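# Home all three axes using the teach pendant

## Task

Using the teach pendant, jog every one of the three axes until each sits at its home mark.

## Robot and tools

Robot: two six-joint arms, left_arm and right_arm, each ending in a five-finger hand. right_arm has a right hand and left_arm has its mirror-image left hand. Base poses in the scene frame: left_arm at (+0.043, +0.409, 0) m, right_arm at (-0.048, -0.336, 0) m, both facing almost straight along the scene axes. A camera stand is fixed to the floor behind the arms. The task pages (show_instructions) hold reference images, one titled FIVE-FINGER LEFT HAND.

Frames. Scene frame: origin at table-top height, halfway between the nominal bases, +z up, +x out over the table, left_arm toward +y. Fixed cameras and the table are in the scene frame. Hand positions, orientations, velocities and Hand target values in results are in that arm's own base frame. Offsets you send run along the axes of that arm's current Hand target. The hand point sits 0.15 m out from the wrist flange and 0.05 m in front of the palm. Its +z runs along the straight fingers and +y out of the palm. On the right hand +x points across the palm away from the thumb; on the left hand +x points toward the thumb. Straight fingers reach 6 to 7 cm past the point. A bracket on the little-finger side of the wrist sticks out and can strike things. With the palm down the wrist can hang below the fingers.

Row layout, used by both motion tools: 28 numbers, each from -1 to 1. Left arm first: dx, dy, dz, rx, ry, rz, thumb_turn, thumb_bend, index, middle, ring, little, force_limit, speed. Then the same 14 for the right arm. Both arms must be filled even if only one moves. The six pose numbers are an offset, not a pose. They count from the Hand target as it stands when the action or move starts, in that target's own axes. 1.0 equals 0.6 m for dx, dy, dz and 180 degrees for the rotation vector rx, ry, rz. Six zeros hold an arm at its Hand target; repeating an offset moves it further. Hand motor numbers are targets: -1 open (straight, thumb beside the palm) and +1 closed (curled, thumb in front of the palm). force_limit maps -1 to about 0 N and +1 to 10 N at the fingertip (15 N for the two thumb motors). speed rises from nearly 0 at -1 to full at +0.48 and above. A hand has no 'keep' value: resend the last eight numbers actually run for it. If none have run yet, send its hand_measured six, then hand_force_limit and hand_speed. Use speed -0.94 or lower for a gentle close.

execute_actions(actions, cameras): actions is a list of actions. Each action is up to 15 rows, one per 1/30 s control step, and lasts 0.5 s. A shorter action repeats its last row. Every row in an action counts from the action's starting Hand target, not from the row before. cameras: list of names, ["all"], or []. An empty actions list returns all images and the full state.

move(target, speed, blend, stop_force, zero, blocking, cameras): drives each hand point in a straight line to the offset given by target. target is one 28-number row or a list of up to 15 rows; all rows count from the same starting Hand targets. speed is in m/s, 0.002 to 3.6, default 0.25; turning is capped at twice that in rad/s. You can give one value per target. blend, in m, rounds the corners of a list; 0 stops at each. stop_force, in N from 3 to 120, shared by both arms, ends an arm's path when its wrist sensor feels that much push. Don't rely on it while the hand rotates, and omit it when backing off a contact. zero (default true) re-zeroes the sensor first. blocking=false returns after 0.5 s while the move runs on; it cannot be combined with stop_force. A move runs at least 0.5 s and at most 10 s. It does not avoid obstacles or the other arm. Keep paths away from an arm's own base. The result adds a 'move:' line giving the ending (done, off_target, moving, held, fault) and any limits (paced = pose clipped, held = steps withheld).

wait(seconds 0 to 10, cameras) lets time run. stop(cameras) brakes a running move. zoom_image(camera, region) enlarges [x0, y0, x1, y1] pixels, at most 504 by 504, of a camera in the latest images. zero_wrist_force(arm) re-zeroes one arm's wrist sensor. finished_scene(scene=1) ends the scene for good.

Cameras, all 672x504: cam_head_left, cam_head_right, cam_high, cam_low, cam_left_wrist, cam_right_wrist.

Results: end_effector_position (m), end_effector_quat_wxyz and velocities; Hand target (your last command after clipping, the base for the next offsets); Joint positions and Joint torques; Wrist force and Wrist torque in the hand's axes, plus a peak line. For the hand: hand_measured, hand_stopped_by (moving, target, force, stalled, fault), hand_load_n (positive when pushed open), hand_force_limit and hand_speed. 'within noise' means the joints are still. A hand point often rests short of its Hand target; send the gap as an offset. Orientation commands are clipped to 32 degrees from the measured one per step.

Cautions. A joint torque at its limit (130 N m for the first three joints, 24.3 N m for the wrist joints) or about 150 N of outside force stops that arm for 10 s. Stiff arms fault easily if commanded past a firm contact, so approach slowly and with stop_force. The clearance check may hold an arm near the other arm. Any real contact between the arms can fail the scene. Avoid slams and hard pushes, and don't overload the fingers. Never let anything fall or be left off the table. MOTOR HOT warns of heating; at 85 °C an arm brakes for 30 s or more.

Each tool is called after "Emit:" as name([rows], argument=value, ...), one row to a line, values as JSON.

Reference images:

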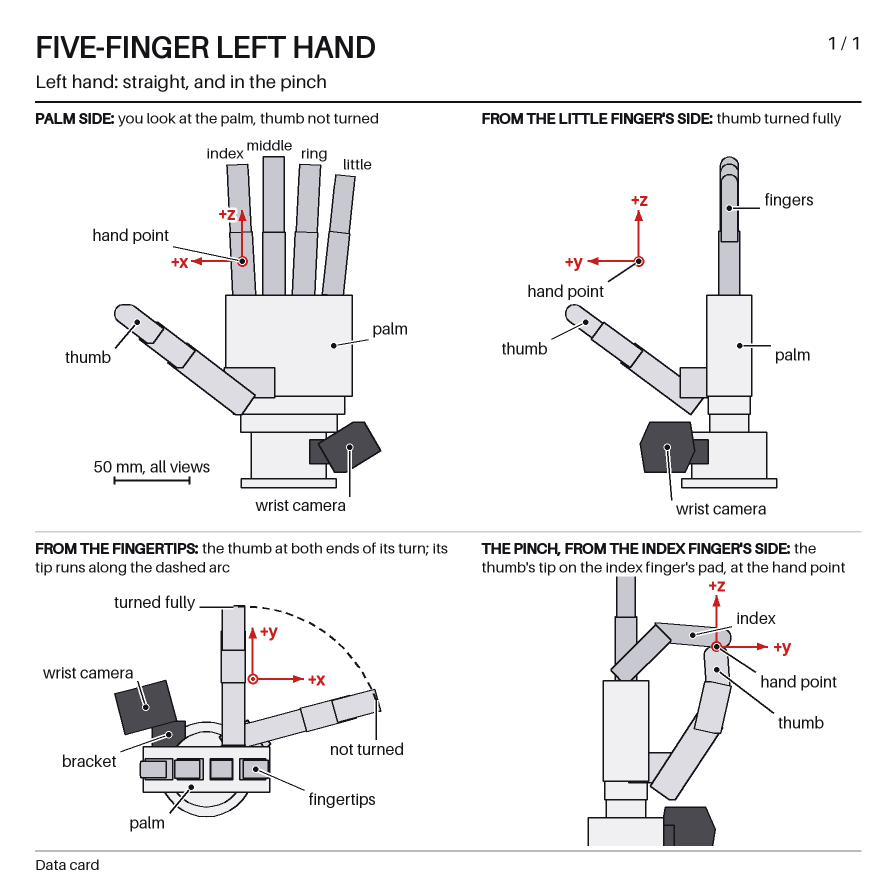

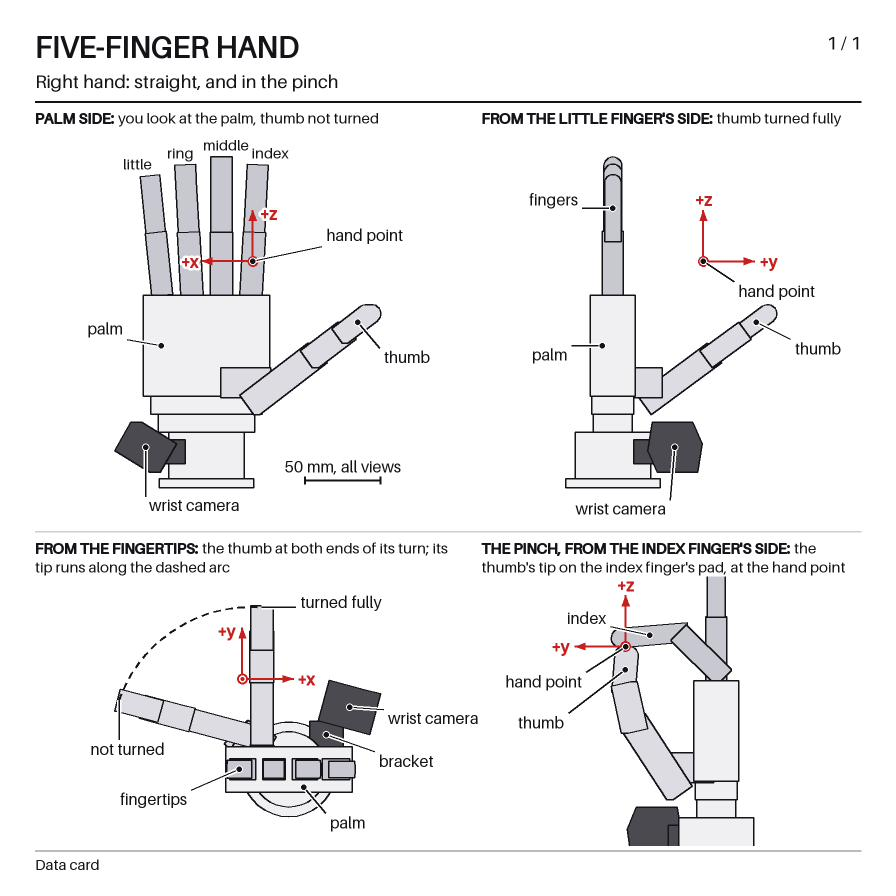

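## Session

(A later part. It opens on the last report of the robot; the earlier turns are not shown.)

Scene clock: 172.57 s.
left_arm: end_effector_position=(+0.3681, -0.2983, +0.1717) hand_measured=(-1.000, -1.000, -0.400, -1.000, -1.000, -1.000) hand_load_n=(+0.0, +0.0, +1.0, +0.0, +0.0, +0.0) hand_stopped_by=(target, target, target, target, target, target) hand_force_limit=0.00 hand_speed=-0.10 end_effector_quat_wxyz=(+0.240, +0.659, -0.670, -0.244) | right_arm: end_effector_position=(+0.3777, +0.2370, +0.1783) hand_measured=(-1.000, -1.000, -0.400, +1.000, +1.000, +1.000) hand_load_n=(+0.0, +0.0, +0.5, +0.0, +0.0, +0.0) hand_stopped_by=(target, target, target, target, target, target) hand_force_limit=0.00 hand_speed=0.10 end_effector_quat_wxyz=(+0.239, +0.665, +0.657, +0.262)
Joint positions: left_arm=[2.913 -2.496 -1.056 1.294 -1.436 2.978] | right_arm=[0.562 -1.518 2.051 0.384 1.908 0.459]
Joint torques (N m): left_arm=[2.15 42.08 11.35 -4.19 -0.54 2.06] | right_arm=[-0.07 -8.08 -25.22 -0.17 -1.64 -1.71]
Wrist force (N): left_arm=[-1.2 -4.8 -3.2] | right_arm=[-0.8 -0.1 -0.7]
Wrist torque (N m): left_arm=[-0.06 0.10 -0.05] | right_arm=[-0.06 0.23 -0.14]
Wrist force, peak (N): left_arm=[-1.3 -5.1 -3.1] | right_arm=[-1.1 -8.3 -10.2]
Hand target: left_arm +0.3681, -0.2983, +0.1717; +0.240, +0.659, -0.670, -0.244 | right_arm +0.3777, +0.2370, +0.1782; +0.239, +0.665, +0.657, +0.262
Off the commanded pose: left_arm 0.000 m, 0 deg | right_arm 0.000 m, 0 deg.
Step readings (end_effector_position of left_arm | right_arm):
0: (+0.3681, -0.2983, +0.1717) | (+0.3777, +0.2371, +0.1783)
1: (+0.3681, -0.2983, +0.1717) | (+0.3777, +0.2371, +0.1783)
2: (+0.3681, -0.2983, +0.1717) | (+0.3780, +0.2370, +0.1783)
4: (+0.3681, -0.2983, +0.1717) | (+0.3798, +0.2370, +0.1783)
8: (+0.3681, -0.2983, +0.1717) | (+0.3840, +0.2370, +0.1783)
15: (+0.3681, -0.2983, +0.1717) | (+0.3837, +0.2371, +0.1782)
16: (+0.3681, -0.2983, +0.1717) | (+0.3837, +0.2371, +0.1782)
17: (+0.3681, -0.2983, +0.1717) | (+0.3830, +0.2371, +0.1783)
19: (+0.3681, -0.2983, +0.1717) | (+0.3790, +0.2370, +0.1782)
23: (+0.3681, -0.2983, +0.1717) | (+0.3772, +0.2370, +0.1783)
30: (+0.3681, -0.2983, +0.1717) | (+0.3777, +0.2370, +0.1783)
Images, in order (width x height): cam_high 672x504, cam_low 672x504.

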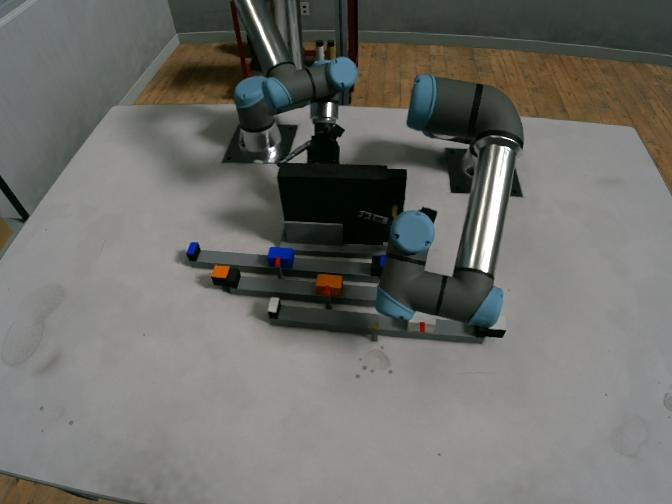

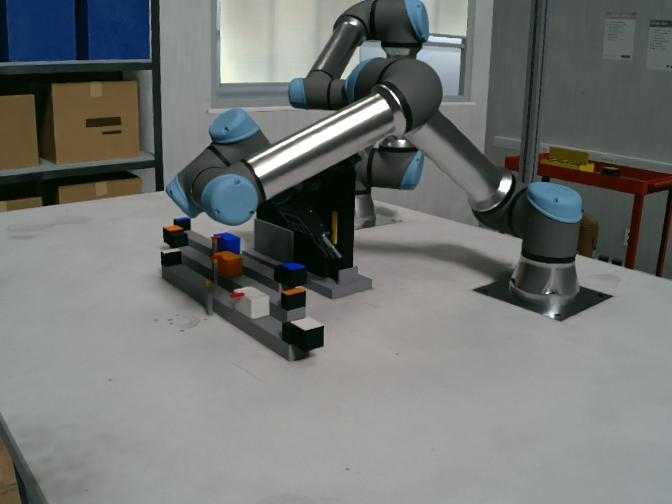

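Emit:
move([
  [0,0,0,0,0,0,-1,-1,-0.4,-1,-1,-1,0,-0.1,0,-0.0159,-0.014,0,0,0,-1,-1,-0.4,1,1,1,0,0.1],
  [0,0,0,0,0,0,-1,-1,-0.4,-1,-1,-1,0,-0.1,-0.0092,-0.0668,0.0435,0,0,0,-1,-1,-0.4,1,1,1,0,0.1],
  [0,0,0,0,0,0,-1,-1,-0.4,-1,-1,-1,0,-0.1,-0.0092,-0.0543,0.0545,0,0,0,-1,-1,-0.4,1,1,1,0,0.1],
], speed=0.1, blend=[0.005,0.005,0], cameras=["cam_right_wrist","cam_high"])

Emit:
move(target=[0,0,0,0,0,0,-1,-1,-0.4,-1,-1,-1,0,-0.1,0,0.015,0.0132,0,0,0,-1,-1,-0.4,1,1,1,0,0.1], speed=0.01, stop_force=3, cameras=["cam_right_wrist"])

Emit:
move(target=[0,0,0,0,0,0,-1,-1,-0.4,-1,-1,-1,0,-0.1,0,-0.025,-0.0221,0,0,0,-1,-1,-0.4,1,1,1,0,0.1], speed=0.08, cameras=["cam_right_wrist","cam_high","cam_low"])

Emit:
zoom_image(camera="cam_right_wrist", region=[300, 60, 600, 360])

Emit:
zoom_image(camera="cam_high", region=[340, 280, 460, 350])

Emit:
zoom_image(camera="cam_low", region=[190, 220, 290, 330])

Scene clock: 175.17 s.
left_arm: end_effector_position=(+0.3681, -0.2983, +0.1717) hand_measured=(-1.000, -1.000, -0.400, -1.000, -1.000, -1.000) hand_load_n=(+0.0, +0.0, +0.5, +0.0, +0.0, +0.0) hand_stopped_by=(target, target, target, target, target, target) hand_force_limit=0.00 hand_speed=-0.10 end_effector_quat_wxyz=(+0.240, +0.659, -0.670, -0.244) | right_arm: end_effector_position=(+0.3749, +0.2331, +0.1320) hand_measured=(-1.000, -1.000, -0.400, +1.000, +1.000, +1.000) hand_load_n=(+0.0, +0.0, +0.5, +0.0, +0.0, +0.0) hand_stopped_by=(target, target, target, target, target, target) hand_force_limit=0.00 hand_speed=0.10 end_effector_quat_wxyz=(+0.239, +0.665, +0.657, +0.262)
Joint positions: left_arm=[2.913 -2.496 -1.056 1.294 -1.436 2.978] | right_arm=[0.555 -1.459 2.129 0.245 1.904 0.453]
Joint torques (N m): left_arm=[2.52 42.39 10.55 -4.15 -0.49 2.19] | right_arm=[-2.82 -27.45 -9.11 0.11 2.18 1.42]
Wrist force (N): left_arm=[-1.3 -4.9 -3.1] | right_arm=[-0.7 0.2 -0.4]
Wrist torque (N m): left_arm=[-0.08 0.11 -0.05] | right_arm=[-0.05 0.20 -0.26]
Wrist force, peak (N): left_arm=[-1.4 -5.0 -3.3] | right_arm=[-0.6 0.1 -1.8]
Hand target: left_arm +0.3681, -0.2983, +0.1717; +0.240, +0.659, -0.670, -0.244 | right_arm +0.3749, +0.2331, +0.1320; +0.239, +0.665, +0.657, +0.262
Off the commanded pose: left_arm 0.000 m, 0 deg | right_arm 0.000 m, 0 deg.
move: done
Images, in order (width x height): cam_high 672x504, cam_right_wrist 672x504.

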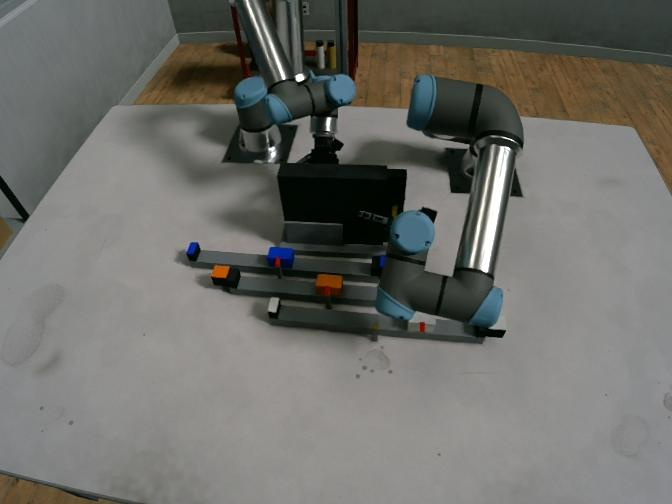

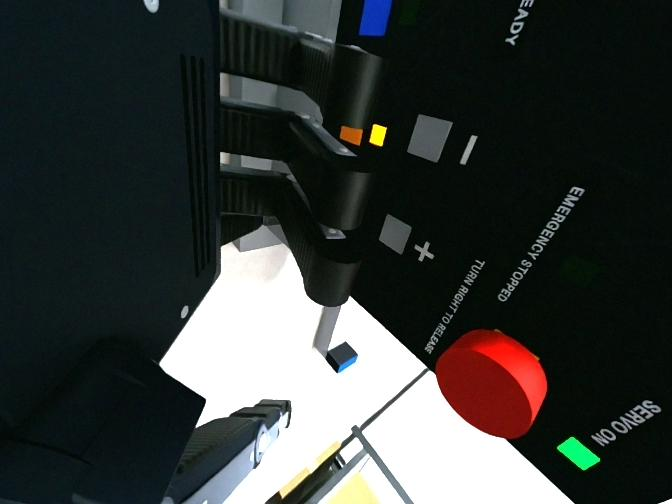

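Scene clock: 177.00 s.
left_arm: end_effector_position=(+0.3681, -0.2983, +0.1717) hand_measured=(-1.000, -1.000, -0.400, -1.000, -1.000, -1.000) hand_load_n=(+0.0, +0.0, +0.5, +0.0, +0.0, +0.0) hand_stopped_by=(target, target, target, target, target, target) hand_force_limit=0.00 hand_speed=-0.10 end_effector_quat_wxyz=(+0.240, +0.659, -0.670, -0.244) | right_arm: end_effector_position=(+0.3837, +0.2331, +0.1320) hand_measured=(-1.000, -1.000, -0.400, +1.000, +1.000, +1.000) hand_load_n=(+0.0, +0.0, +0.0, +0.0, +0.0, +0.0) hand_stopped_by=(target, target, target, target, target, target) hand_force_limit=0.00 hand_speed=0.10 end_effector_quat_wxyz=(+0.239, +0.665, +0.657, +0.262)
Joint positions: left_arm=[2.913 -2.496 -1.056 1.294 -1.436 2.978] | right_arm=[0.539 -1.449 2.116 0.244 1.894 0.439]
Joint torques (N m): left_arm=[2.52 42.94 10.29 -4.19 -0.35 2.17] | right_arm=[6.29 -31.84 -7.04 1.47 2.27 2.04]
Wrist force (N): left_arm=[-1.3 -4.5 -3.1] | right_arm=[-0.5 -1.9 -2.8]
Wrist torque (N m): left_arm=[-0.05 0.12 -0.05] | right_arm=[0.07 0.21 -0.22]
Wrist force, peak (N): left_arm=[-1.4 -5.0 -3.2] | right_arm=[-0.5 -7.0 -8.4]
Hand target: left_arm +0.3681, -0.2983, +0.1717; +0.240, +0.659, -0.670, -0.244 | right_arm +0.3837, +0.2331, +0.1320; +0.239, +0.665, +0.657, +0.262 (not the last commanded pose)
Off the commanded pose: left_arm 0.000 m, 0 deg | right_arm 0.003 m, 0 deg.
move: contact (right_arm)
Images, in order (width x height): cam_right_wrist 672x504.

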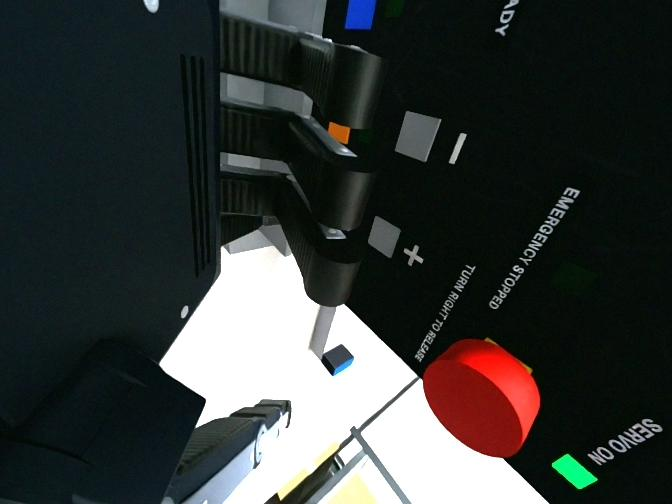

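Scene clock: 177.73 s.
left_arm: end_effector_position=(+0.3681, -0.2983, +0.1717) hand_measured=(-1.000, -1.000, -0.400, -1.000, -1.000, -1.000) hand_load_n=(+0.0, +0.0, +0.5, +0.0, +0.0, +0.0) hand_stopped_by=(target, target, target, target, target, target) hand_force_limit=0.00 hand_speed=-0.10 end_effector_quat_wxyz=(+0.240, +0.659, -0.670, -0.244) | right_arm: end_effector_position=(+0.3636, +0.2330, +0.1321) hand_measured=(-1.000, -1.000, -0.400, +1.000, +1.000, +1.000) hand_load_n=(+0.0, +0.0, +0.0, +0.0, +0.0, +0.0) hand_stopped_by=(target, target, target, target, target, target) hand_force_limit=0.00 hand_speed=0.10 end_effector_quat_wxyz=(+0.239, +0.665, +0.657, +0.262) end_effector_velocity=(+0.002, +0.001, +0.000) end_effector_angular_velocity=(-0.001, +0.001, +0.004)
Joint positions: left_arm=[2.913 -2.496 -1.056 1.294 -1.436 2.978] | right_arm=[0.577 -1.472 2.145 0.248 1.917 0.472]
Joint velocities: left_arm=[within noise] | right_arm=[-0.004 0.003 -0.004 0 -0.005 -0.007]
Joint torques (N m): left_arm=[2.33 42.45 10.66 -4.15 -0.4 2.19] | right_arm=[-6.11 -8.54 -23.69 0.9 -2.17 -1.96]
Wrist force (N): left_arm=[-1.4 -4.8 -3.2] | right_arm=[-0.9 0.1 -0.6]
Wrist torque (N m): left_arm=[-0.09 0.13 -0.05] | right_arm=[-0.06 0.24 -0.19]
Wrist force, peak (N): left_arm=[-1.2 -5.1 -3.1] | right_arm=[-0.4 -2.1 -2.6]
Hand target: left_arm +0.3681, -0.2983, +0.1717; +0.240, +0.659, -0.670, -0.244 | right_arm +0.3637, +0.2331, +0.1320; +0.239, +0.665, +0.657, +0.262
Off the commanded pose: left_arm 0.000 m, 0 deg | right_arm 0.000 m, 0 deg.
move: done
Images, in order (width x height): cam_high 672x504, cam_low 672x504, cam_right_wrist 672x504.

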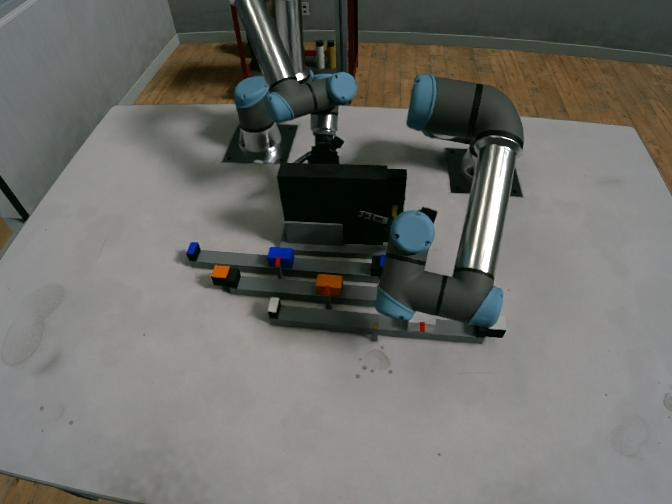

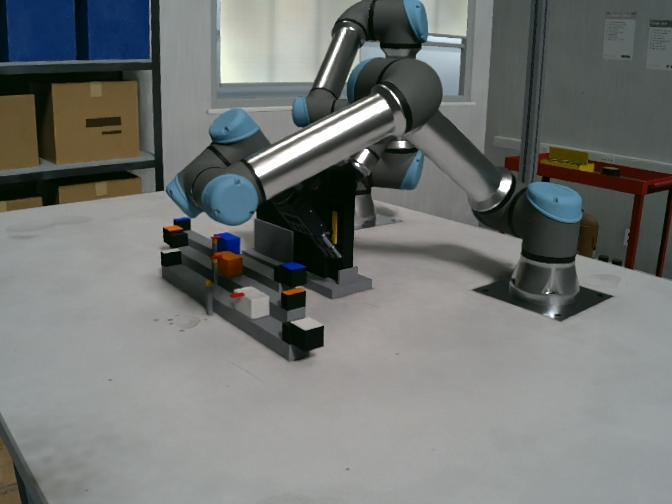

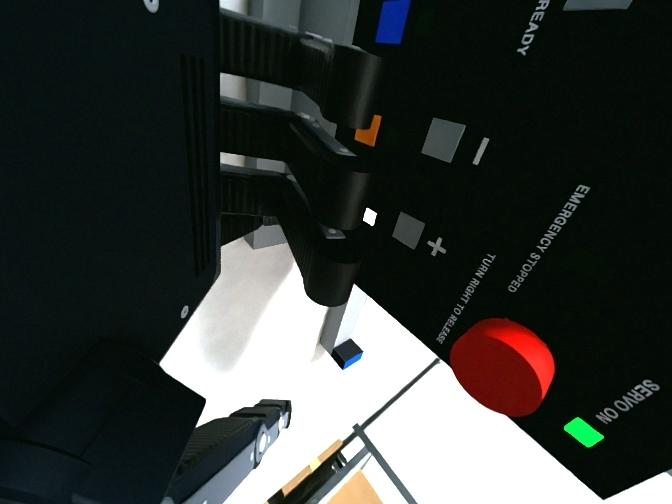

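Scaled by 1.680.

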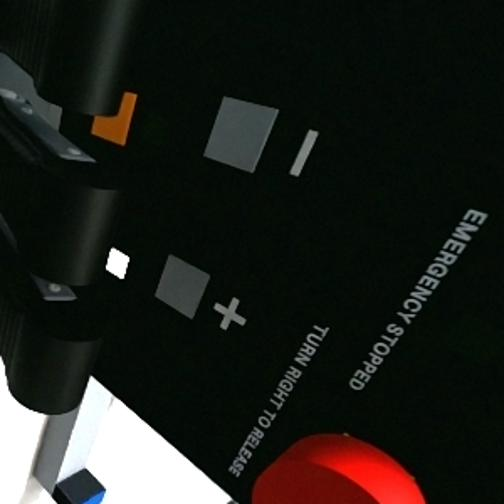

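Scaled by 4.200.

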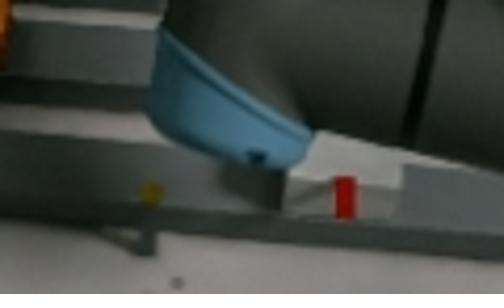

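Scaled by 4.582.

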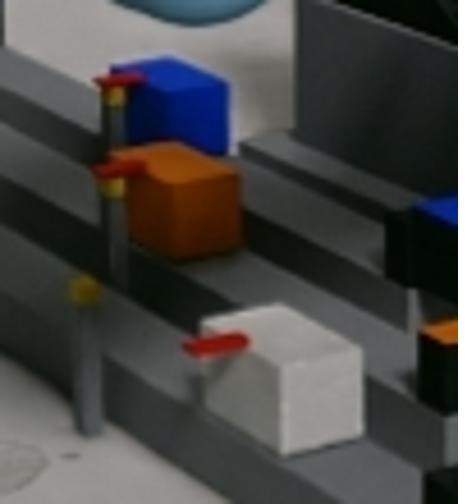

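Emit:
move([
  [0,0,0,0,0,0,-1,-1,-0.4,-1,-1,-1,0,-0.1,0.0875,0.0493,-0.0555,0,0,0,-1,-1,-0.4,1,1,1,0,0.1],
  [0,0,0,0,0,0,-1,-1,-0.4,-1,-1,-1,0,-0.1,0.0875,0.065,-0.0417,0,0,0,-1,-1,-0.4,1,1,1,0,0.1],
], speed=0.12, blend=[0.006,0])

Emit:
move(target=[0,0,0,0,0,0,-1,-1,-0.4,-1,-1,-1,0,-0.1,0,0.0102,0.009,0,0,0,-1,-1,-0.4,1,1,1,0,0.1], speed=0.01, stop_force=3, cameras=["cam_high"])

Emit:
wait(seconds=7, cameras=["cam_high","cam_low"])

Emit:
zoom_image(camera="cam_high", region=[340, 280, 460, 350])

Emit:
zoom_image(camera="cam_low", region=[190, 220, 290, 330])

Scene clock: 179.93 s.
left_arm: end_effector_position=(+0.3681, -0.2983, +0.1717) hand_measured=(-1.000, -1.000, -0.400, -1.000, -1.000, -1.000) hand_load_n=(+0.0, +0.0, +0.5, +0.0, +0.0, +0.0) hand_stopped_by=(target, target, target, target, target, target) hand_force_limit=0.00 hand_speed=-0.10 end_effector_quat_wxyz=(+0.240, +0.659, -0.670, -0.244) | right_arm: end_effector_position=(+0.3763, +0.2841, +0.1783) hand_measured=(-1.000, -1.000, -0.400, +1.000, +1.000, +1.000) hand_load_n=(+0.0, +0.0, +0.0, +0.0, +0.0, +0.0) hand_stopped_by=(target, target, target, target, target, target) hand_force_limit=0.00 hand_speed=0.10 end_effector_quat_wxyz=(+0.239, +0.665, +0.657, +0.262)
Joint positions: left_arm=[2.913 -2.496 -1.056 1.294 -1.436 2.978] | right_arm=[0.691 -1.411 1.939 0.429 1.984 0.57]
Joint torques (N m): left_arm=[1.63 42.77 9.87 -4.1 -0.35 2.08] | right_arm=[-3.72 -32.94 -13.5 2.66 2.29 1.24]
Wrist force (N): left_arm=[-1.4 -5.0 -2.9] | right_arm=[-0.6 0.1 -0.1]
Wrist torque (N m): left_arm=[-0.10 0.13 -0.05] | right_arm=[-0.07 0.17 -0.25]
Wrist force, peak (N): left_arm=[-1.4 -5.1 -3.1] | right_arm=[0.1 -0.3 -1.7]
Hand target: left_arm +0.3681, -0.2983, +0.1717; +0.240, +0.659, -0.670, -0.244 | right_arm +0.3763, +0.2840, +0.1784; +0.239, +0.665, +0.657, +0.262
Off the commanded pose: left_arm 0.000 m, 0 deg | right_arm 0.000 m, 0 deg.
move: done

Scene clock: 181.53 s.
left_arm: end_effector_position=(+0.3681, -0.2983, +0.1717) hand_measured=(-1.000, -1.000, -0.400, -1.000, -1.000, -1.000) hand_load_n=(+0.0, +0.0, +0.5, +0.0, +0.0, +0.0) hand_stopped_by=(target, target, target, target, target, target) hand_force_limit=0.00 hand_speed=-0.10 end_effector_quat_wxyz=(+0.240, +0.659, -0.670, -0.244) | right_arm: end_effector_position=(+0.3824, +0.2841, +0.1784) hand_measured=(-1.000, -1.000, -0.400, +1.000, +1.000, +1.000) hand_load_n=(+0.0, +0.0, +0.0, +0.0, +0.0, +0.0) hand_stopped_by=(target, target, target, target, target, target) hand_force_limit=0.00 hand_speed=0.10 end_effector_quat_wxyz=(+0.239, +0.665, +0.657, +0.262)
Joint positions: left_arm=[2.913 -2.496 -1.056 1.294 -1.436 2.978] | right_arm=[0.679 -1.405 1.931 0.427 1.977 0.559]
Joint torques (N m): left_arm=[2.2 41.99 10.82 -4.13 -0.42 2.05] | right_arm=[6.18 -34.02 -9.14 1.9 2.74 2.01]
Wrist force (N): left_arm=[-1.1 -4.5 -3.1] | right_arm=[-0.6 -2.7 -3.0]
Wrist torque (N m): left_arm=[-0.04 0.09 -0.05] | right_arm=[0.01 0.23 -0.25]
Wrist force, peak (N): left_arm=[-1.6 -5.1 -3.1] | right_arm=[-0.8 -7.5 -9.3]
Hand target: left_arm +0.3681, -0.2983, +0.1717; +0.240, +0.659, -0.670, -0.244 | right_arm +0.3824, +0.2841, +0.1784; +0.239, +0.665, +0.657, +0.262 (not the last commanded pose)
Off the commanded pose: left_arm 0.000 m, 0 deg | right_arm 0.002 m, 0 deg.
move: contact (right_arm)
Images, in order (width x height): cam_high 672x504.

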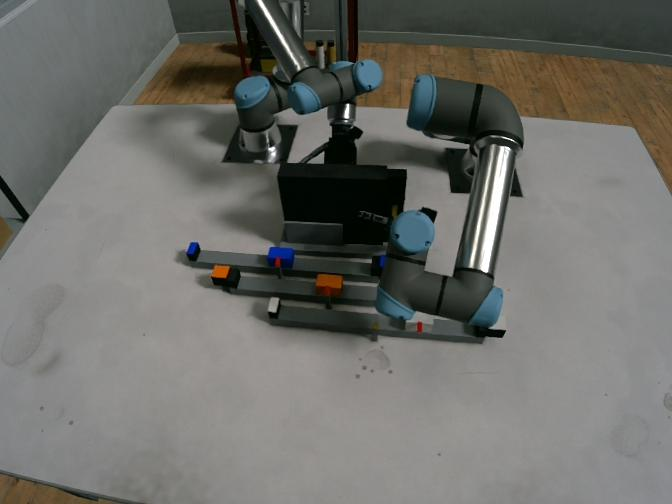

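Scene clock: 188.53 s.
left_arm: end_effector_position=(+0.3681, -0.2983, +0.1717) hand_measured=(-1.000, -1.000, -0.400, -1.000, -1.000, -1.000) hand_load_n=(+0.0, +0.0, +0.5, +0.0, +0.0, +0.0) hand_stopped_by=(target, target, target, target, target, target) hand_force_limit=0.00 hand_speed=-0.10 end_effector_quat_wxyz=(+0.240, +0.659, -0.670, -0.244) | right_arm: end_effector_position=(+0.3824, +0.2841, +0.1784) hand_measured=(-1.000, -1.000, -0.400, +1.000, +1.000, +1.000) hand_load_n=(+0.0, +0.0, +0.0, +0.0, +0.0, +0.0) hand_stopped_by=(target, target, target, target, target, target) hand_force_limit=0.00 hand_speed=0.10 end_effector_quat_wxyz=(+0.239, +0.665, +0.657, +0.262)
Joint positions: left_arm=[2.913 -2.496 -1.056 1.294 -1.436 2.978] | right_arm=[0.679 -1.405 1.931 0.427 1.977 0.559]
Joint torques (N m): left_arm=[1.64 42.88 10.32 -3.99 -0.39 2.26] | right_arm=[5.21 -33.07 -9.71 1.84 2 2.07]
Wrist force (N): left_arm=[-1.3 -5.0 -3.2] | right_arm=[-0.9 -2.6 -2.9]
Wrist torque (N m): left_arm=[-0.10 0.11 -0.04] | right_arm=[0.02 0.27 -0.26]
Wrist force, peak (N): left_arm=[-1.4 -5.0 -3.3] | right_arm=[-0.7 -2.4 -3.7]
Hand target: left_arm +0.3681, -0.2983, +0.1717; +0.240, +0.659, -0.670, -0.244 | right_arm +0.3824, +0.2841, +0.1784; +0.239, +0.665, +0.657, +0.262 (not the last commanded pose)
Off the commanded pose: left_arm 0.000 m, 0 deg | right_arm 0.002 m, 0 deg.
wait: 7.00 s; at rest by 0.17 s
Images, in order (width x height): cam_high 672x504, cam_low 672x504.

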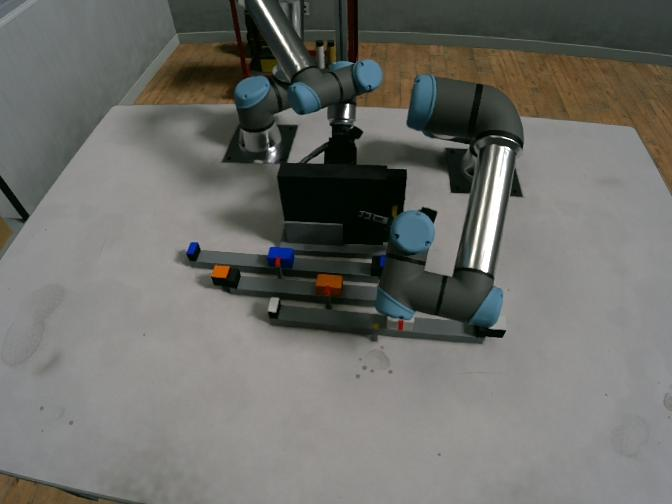

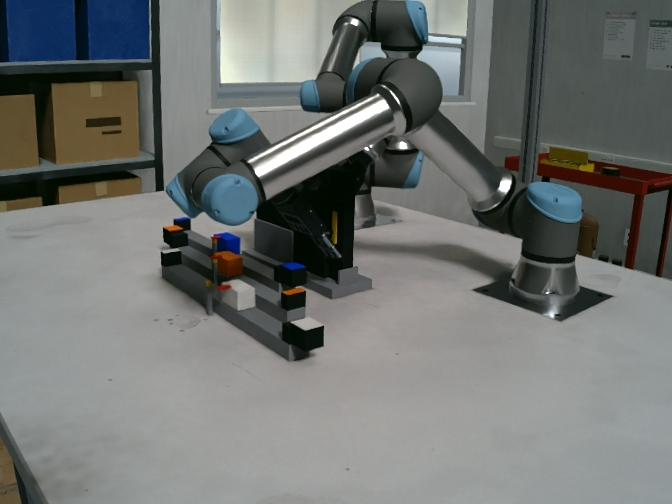

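Scaled by 4.200.

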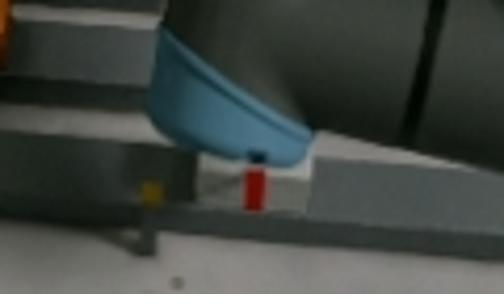

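Scaled by 4.582.

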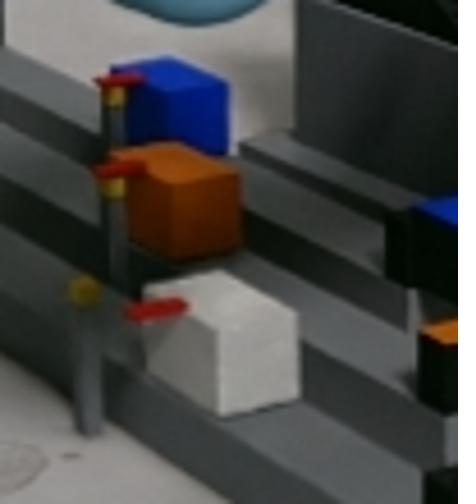

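Emit:
wait(seconds=6.8)

Emit:
move(target=[0,0,0,0,0,0,-1,-1,-0.4,-1,-1,-1,0,-0.1,0,-0.0075,-0.0066,0,0,0,-1,-1,-0.4,1,1,1,0,0.1], speed=0.05, cameras=["cam_high","cam_low","cam_right_wrist"])

Emit:
zoom_image(camera="cam_high", region=[350, 295, 410, 345])

Emit:
zoom_image(camera="cam_low", region=[190, 220, 260, 320])

Scene clock: 196.13 s.
left_arm: end_effector_position=(+0.3681, -0.2983, +0.1717) hand_measured=(-1.000, -1.000, -0.400, -1.000, -1.000, -1.000) hand_load_n=(+0.0, +0.0, +1.0, +0.0, +0.0, +0.0) hand_stopped_by=(target, target, target, target, target, target) hand_force_limit=0.00 hand_speed=-0.10 end_effector_quat_wxyz=(+0.240, +0.659, -0.670, -0.244) | right_arm: end_effector_position=(+0.3824, +0.2841, +0.1784) hand_measured=(-1.000, -1.000, -0.400, +1.000, +1.000, +1.000) hand_load_n=(+0.0, +0.0, +0.0, +0.0, +0.0, +0.0) hand_stopped_by=(target, target, target, target, target, target) hand_force_limit=0.00 hand_speed=0.10 end_effector_quat_wxyz=(+0.239, +0.665, +0.657, +0.262)
Joint positions: left_arm=[2.913 -2.496 -1.056 1.294 -1.436 2.978] | right_arm=[0.679 -1.405 1.931 0.427 1.977 0.559]
Joint torques (N m): left_arm=[2.26 43.13 9.98 -4.11 -0.43 2.07] | right_arm=[5.97 -34.51 -9.89 1.72 1.44 1.73]
Wrist force (N): left_arm=[-1.6 -4.9 -3.3] | right_arm=[-1.0 -2.6 -2.9]
Wrist torque (N m): left_arm=[-0.07 0.14 -0.06] | right_arm=[0.04 0.28 -0.27]
Wrist force, peak (N): left_arm=[-1.6 -4.9 -3.3] | right_arm=[-0.5 -2.8 -3.4]
Hand target: left_arm +0.3681, -0.2983, +0.1717; +0.240, +0.659, -0.670, -0.244 | right_arm +0.3824, +0.2841, +0.1784; +0.239, +0.665, +0.657, +0.262 (not the last commanded pose)
Off the commanded pose: left_arm 0.000 m, 0 deg | right_arm 0.002 m, 0 deg.
wait: 6.80 s; at rest from the start

Scene clock: 196.83 s.
left_arm: end_effector_position=(+0.3681, -0.2983, +0.1717) hand_measured=(-1.000, -1.000, -0.400, -1.000, -1.000, -1.000) hand_load_n=(+0.0, +0.0, +0.5, +0.0, +0.0, +0.0) hand_stopped_by=(target, target, target, target, target, target) hand_force_limit=0.00 hand_speed=-0.10 end_effector_quat_wxyz=(+0.240, +0.659, -0.670, -0.244) | right_arm: end_effector_position=(+0.3763, +0.2840, +0.1783) hand_measured=(-1.000, -1.000, -0.400, +1.000, +1.000, +1.000) hand_load_n=(+0.0, +0.0, +0.0, +0.0, +0.0, +0.0) hand_stopped_by=(target, target, target, target, target, target) hand_force_limit=0.00 hand_speed=0.10 end_effector_quat_wxyz=(+0.239, +0.665, +0.657, +0.262)
Joint positions: left_arm=[2.913 -2.496 -1.056 1.294 -1.436 2.978] | right_arm=[0.69 -1.411 1.939 0.429 1.984 0.57]
Joint torques (N m): left_arm=[2.13 42.44 9.89 -3.94 -0.47 2.06] | right_arm=[-4.28 -23.12 -19.46 2.17 0.99 -0.5]
Wrist force (N): left_arm=[-1.4 -4.7 -3.3] | right_arm=[-0.8 0.1 -0.4]
Wrist torque (N m): left_arm=[-0.05 0.12 -0.06] | right_arm=[-0.06 0.21 -0.26]
Wrist force, peak (N): left_arm=[-1.5 -5.1 -3.1] | right_arm=[-0.7 -2.3 -3.1]
Hand target: left_arm +0.3681, -0.2983, +0.1717; +0.240, +0.659, -0.670, -0.244 | right_arm +0.3764, +0.2840, +0.1783; +0.239, +0.665, +0.657, +0.262
Off the commanded pose: left_arm 0.000 m, 0 deg | right_arm 0.000 m, 0 deg.
move: done
Images, in order (width x height): cam_high 672x504, cam_low 672x504, cam_right_wrist 672x504.

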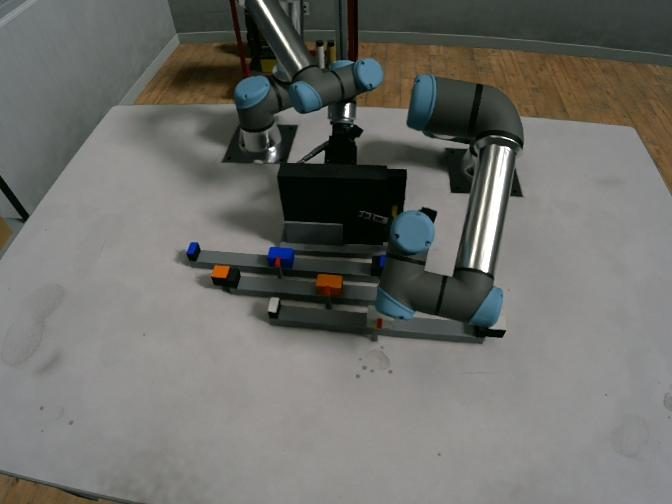

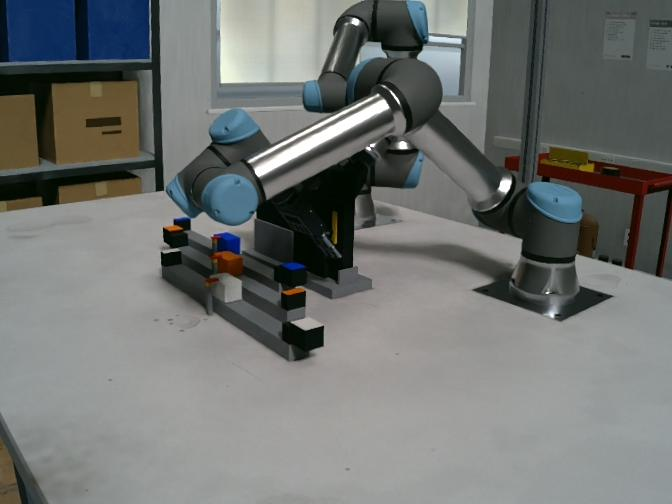

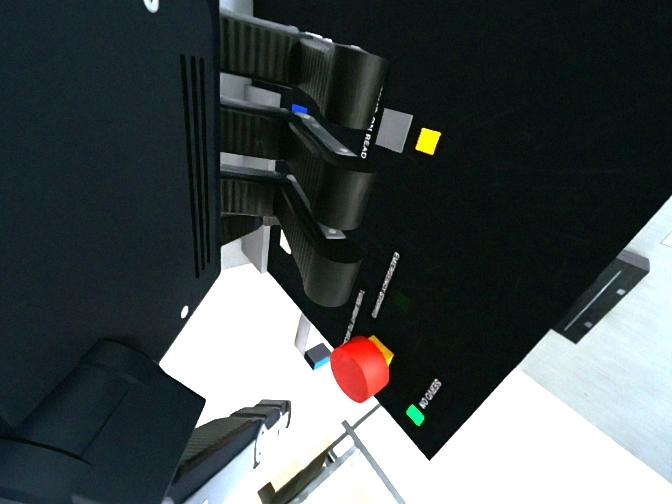

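Scaled by 8.400.

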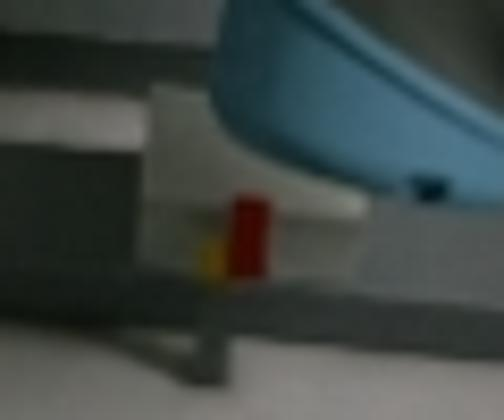

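Scaled by 5.040.

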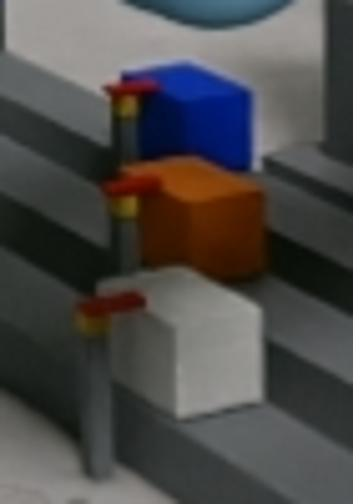

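Emit:
execute_actions([
  [[0,0,0,0,0,0,-1,-1,-0.4,-1,-1,-1,0,-0.1,0,0.0015,0.0013,0,0,0,-1,-1,-0.4,1,1,1,0,0.1],[0,0,0,0,0,0,-1,-1,-0.4,-1,-1,-1,0,-0.1,0,0.0030,0.0027,0,0,0,-1,-1,-0.4,1,1,1,0,0.1],[0,0,0,0,0,0,-1,-1,-0.4,-1,-1,-1,0,-0.1,0,0.0045,0.0040,0,0,0,-1,-1,-0.4,1,1,1,0,0.1],[0,0,0,0,0,0,-1,-1,-0.4,-1,-1,-1,0,-0.1,0,0.0060,0.0053,0,0,0,-1,-1,-0.4,1,1,1,0,0.1],[0,0,0,0,0,0,-1,-1,-0.4,-1,-1,-1,0,-0.1,0,0.0075,0.0066,0,0,0,-1,-1,-0.4,1,1,1,0,0.1]],
  [[0,0,0,0,0,0,-1,-1,-0.4,-1,-1,-1,0,-0.1,0,0,0,0,0,0,-1,-1,-0.4,1,1,1,0,0.1]],
  [[0,0,0,0,0,0,-1,-1,-0.4,-1,-1,-1,0,-0.1,0,0,0,0,0,0,-1,-1,-0.4,1,1,1,0,0.1],[0,0,0,0,0,0,-1,-1,-0.4,-1,-1,-1,0,-0.1,0,0,0,0,0,0,-1,-1,-0.4,1,1,1,0,0.1],[0,0,0,0,0,0,-1,-1,-0.4,-1,-1,-1,0,-0.1,0,0,0,0,0,0,-1,-1,-0.4,1,1,1,0,0.1],[0,0,0,0,0,0,-1,-1,-0.4,-1,-1,-1,0,-0.1,0,0,0,0,0,0,-1,-1,-0.4,1,1,1,0,0.1],[0,0,0,0,0,0,-1,-1,-0.4,-1,-1,-1,0,-0.1,0,0,0,0,0,0,-1,-1,-0.4,1,1,1,0,0.1],[0,0,0,0,0,0,-1,-1,-0.4,-1,-1,-1,0,-0.1,0,0,0,0,0,0,-1,-1,-0.4,1,1,1,0,0.1],[0,0,0,0,0,0,-1,-1,-0.4,-1,-1,-1,0,-0.1,0,0,0,0,0,0,-1,-1,-0.4,1,1,1,0,0.1],[0,0,0,0,0,0,-1,-1,-0.4,-1,-1,-1,0,-0.1,0,0,0,0,0,0,-1,-1,-0.4,1,1,1,0,0.1],[0,0,0,0,0,0,-1,-1,-0.4,-1,-1,-1,0,-0.1,0,-0.0037,-0.0033,0,0,0,-1,-1,-0.4,1,1,1,0,0.1],[0,0,0,0,0,0,-1,-1,-0.4,-1,-1,-1,0,-0.1,0,-0.0075,-0.0066,0,0,0,-1,-1,-0.4,1,1,1,0,0.1]],
], cameras=["cam_high","cam_low"])

Emit:
zoom_image(camera="cam_high", region=[350, 295, 410, 345])

Emit:
zoom_image(camera="cam_low", region=[190, 220, 260, 320])

Emit:
zoom_image(camera="cam_high", region=[250, 240, 310, 290])

Scene clock: 200.33 s.
left_arm: end_effector_position=(+0.3681, -0.2983, +0.1717) hand_measured=(-1.000, -1.000, -0.400, -1.000, -1.000, -1.000) hand_load_n=(+0.0, +0.0, +0.5, +0.0, +0.0, +0.0) hand_stopped_by=(target, target, target, target, target, target) hand_force_limit=0.00 hand_speed=-0.10 end_effector_quat_wxyz=(+0.240, +0.659, -0.670, -0.244) | right_arm: end_effector_position=(+0.3764, +0.2840, +0.1784) hand_measured=(-1.000, -1.000, -0.400, +1.000, +1.000, +1.000) hand_load_n=(+0.0, +0.0, +0.0, +0.0, +0.0, +0.0) hand_stopped_by=(target, target, target, target, target, target) hand_force_limit=0.00 hand_speed=0.10 end_effector_quat_wxyz=(+0.239, +0.665, +0.657, +0.262)
Joint positions: left_arm=[2.913 -2.496 -1.056 1.294 -1.436 2.978] | right_arm=[0.69 -1.411 1.939 0.429 1.984 0.57]
Joint torques (N m): left_arm=[2.74 42.27 10.6 -4.05 -0.41 1.95] | right_arm=[-2.09 -14.47 -23.7 0.13 -1.85 -1.92]
Wrist force (N): left_arm=[-1.5 -5.1 -3.2] | right_arm=[-0.9 0.3 -0.3]
Wrist torque (N m): left_arm=[-0.10 0.13 -0.05] | right_arm=[-0.03 0.22 -0.12]
Wrist force, peak (N): left_arm=[-1.5 -5.1 -3.3] | right_arm=[-0.6 -8.5 -9.7]
Hand target: left_arm +0.3681, -0.2983, +0.1717; +0.240, +0.659, -0.670, -0.244 | right_arm +0.3764, +0.2840, +0.1783; +0.239, +0.665, +0.657, +0.262
Off the commanded pose: left_arm 0.000 m, 0 deg | right_arm 0.000 m, 0 deg.
Step readings (end_effector_position of left_arm | right_arm):
0: (+0.3681, -0.2983, +0.1717) | (+0.3764, +0.2840, +0.1783)
1: (+0.3681, -0.2983, +0.1717) | (+0.3764, +0.2840, +0.1783)
2: (+0.3681, -0.2983, +0.1717) | (+0.3767, +0.2840, +0.1783)
4: (+0.3681, -0.2983, +0.1717) | (+0.3785, +0.2840, +0.1783)
8: (+0.3681, -0.2983, +0.1717) | (+0.3827, +0.2840, +0.1783)
15: (+0.3681, -0.2983, +0.1717) | (+0.3824, +0.2841, +0.1783)
16: (+0.3681, -0.2983, +0.1717) | (+0.3824, +0.2841, +0.1783)
17: (+0.3681, -0.2983, +0.1717) | (+0.3824, +0.2841, +0.1783)
19: (+0.3681, -0.2983, +0.1717) | (+0.3824, +0.2841, +0.1783)
23: (+0.3681, -0.2983, +0.1717) | (+0.3824, +0.2840, +0.1783)
30: (+0.3681, -0.2983, +0.1717) | (+0.3824, +0.2841, +0.1784)
31: (+0.3681, -0.2983, +0.1717) | (+0.3824, +0.2841, +0.1784)
32: (+0.3681, -0.2983, +0.1717) | (+0.3824, +0.2841, +0.1784)
34: (+0.3681, -0.2983, +0.1717) | (+0.3824, +0.2841, +0.1784)
38: (+0.3681, -0.2983, +0.1717) | (+0.3824, +0.2841, +0.1784)
45: (+0.3681, -0.2983, +0.1717) | (+0.3757, +0.2840, +0.1783)
Images, in order (width x height): cam_high 672x504, cam_low 672x504.

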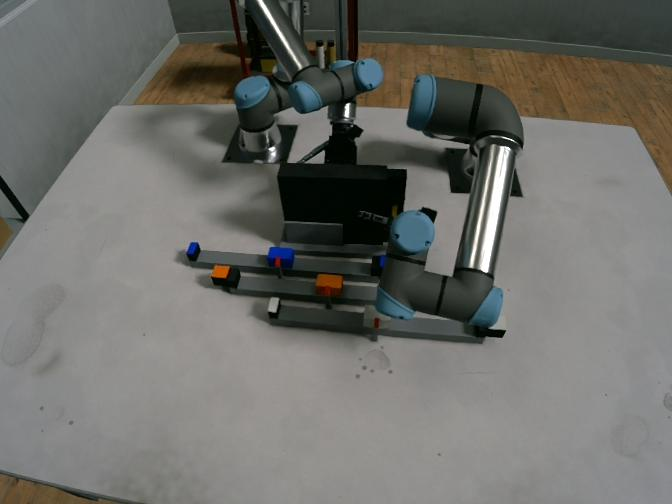

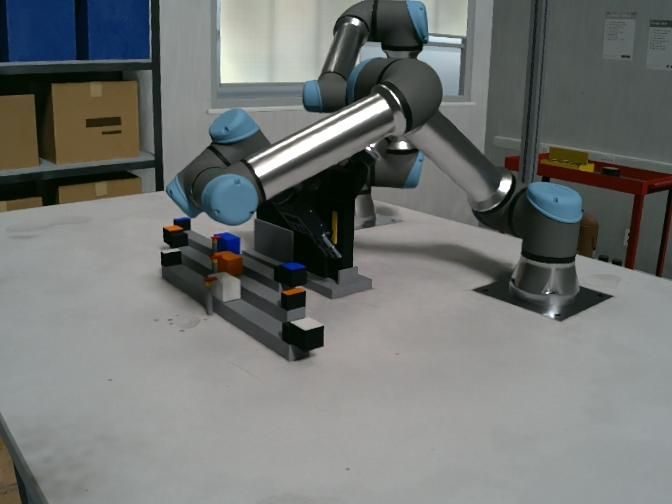

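Scaled by 8.400.

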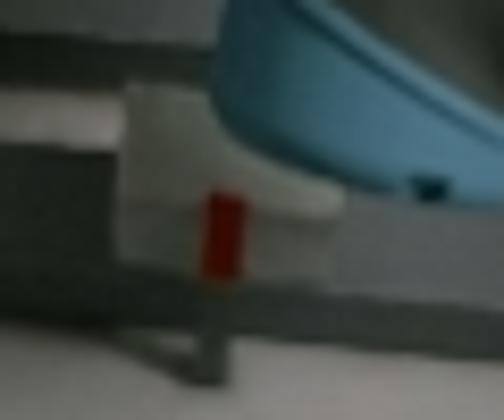

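Scaled by 5.040.

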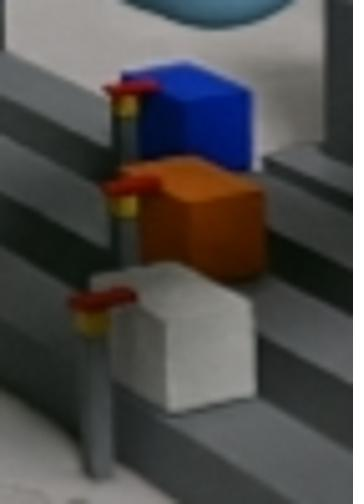

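Scaled by 8.400.

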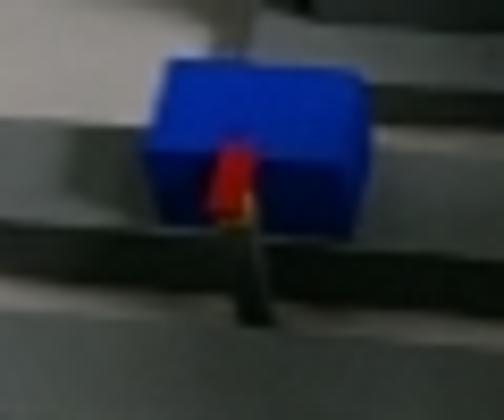

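Emit:
zoom_image(camera="cam_low", region=[200, 230, 230, 252])

Emit:
zoom_image(camera="cam_low", region=[200, 250, 230, 272])

Emit:
zoom_image(camera="cam_low", region=[195, 270, 225, 292])

Emit:
zoom_image(camera="cam_high", region=[265, 250, 295, 280])

Emit:
zoom_image(camera="cam_high", region=[312, 278, 342, 308])

Emit:
zoom_image(camera="cam_high", region=[361, 311, 391, 341])

Scaled by 16.800.

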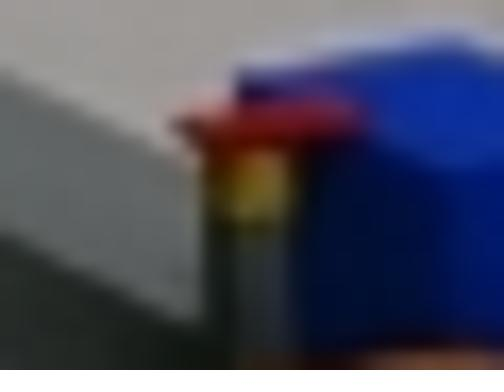

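Scaled by 16.800.

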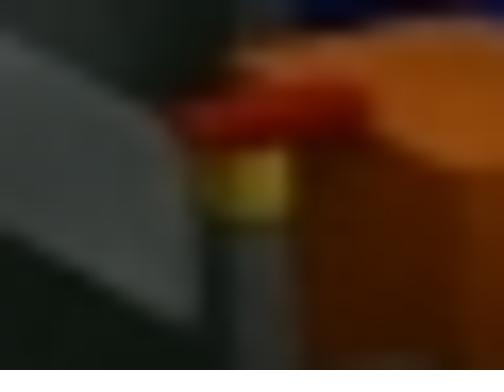

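Scaled by 16.800.

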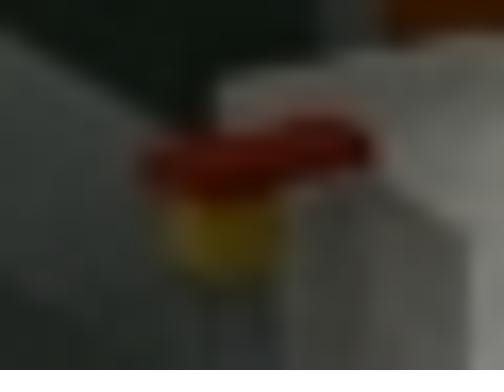

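Scaled by 16.800.

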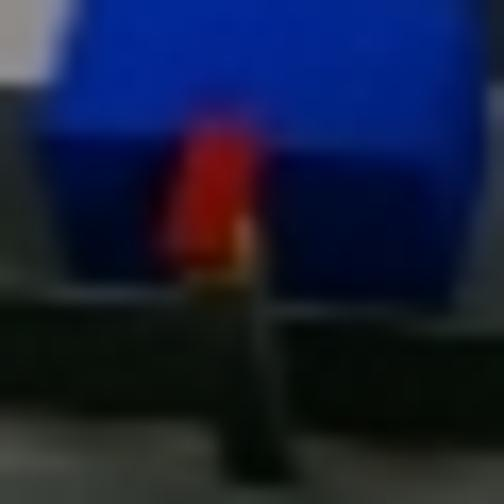

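Scaled by 16.800.

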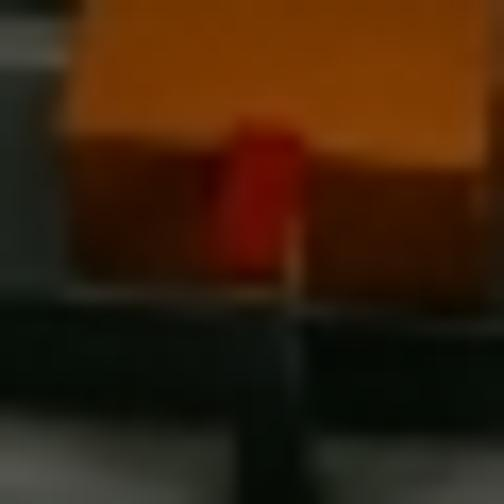

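Scaled by 16.800.

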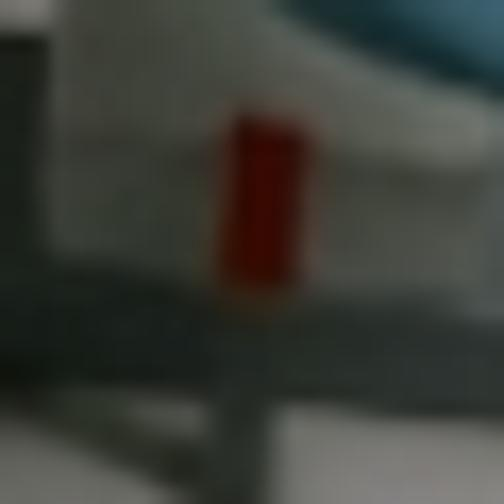

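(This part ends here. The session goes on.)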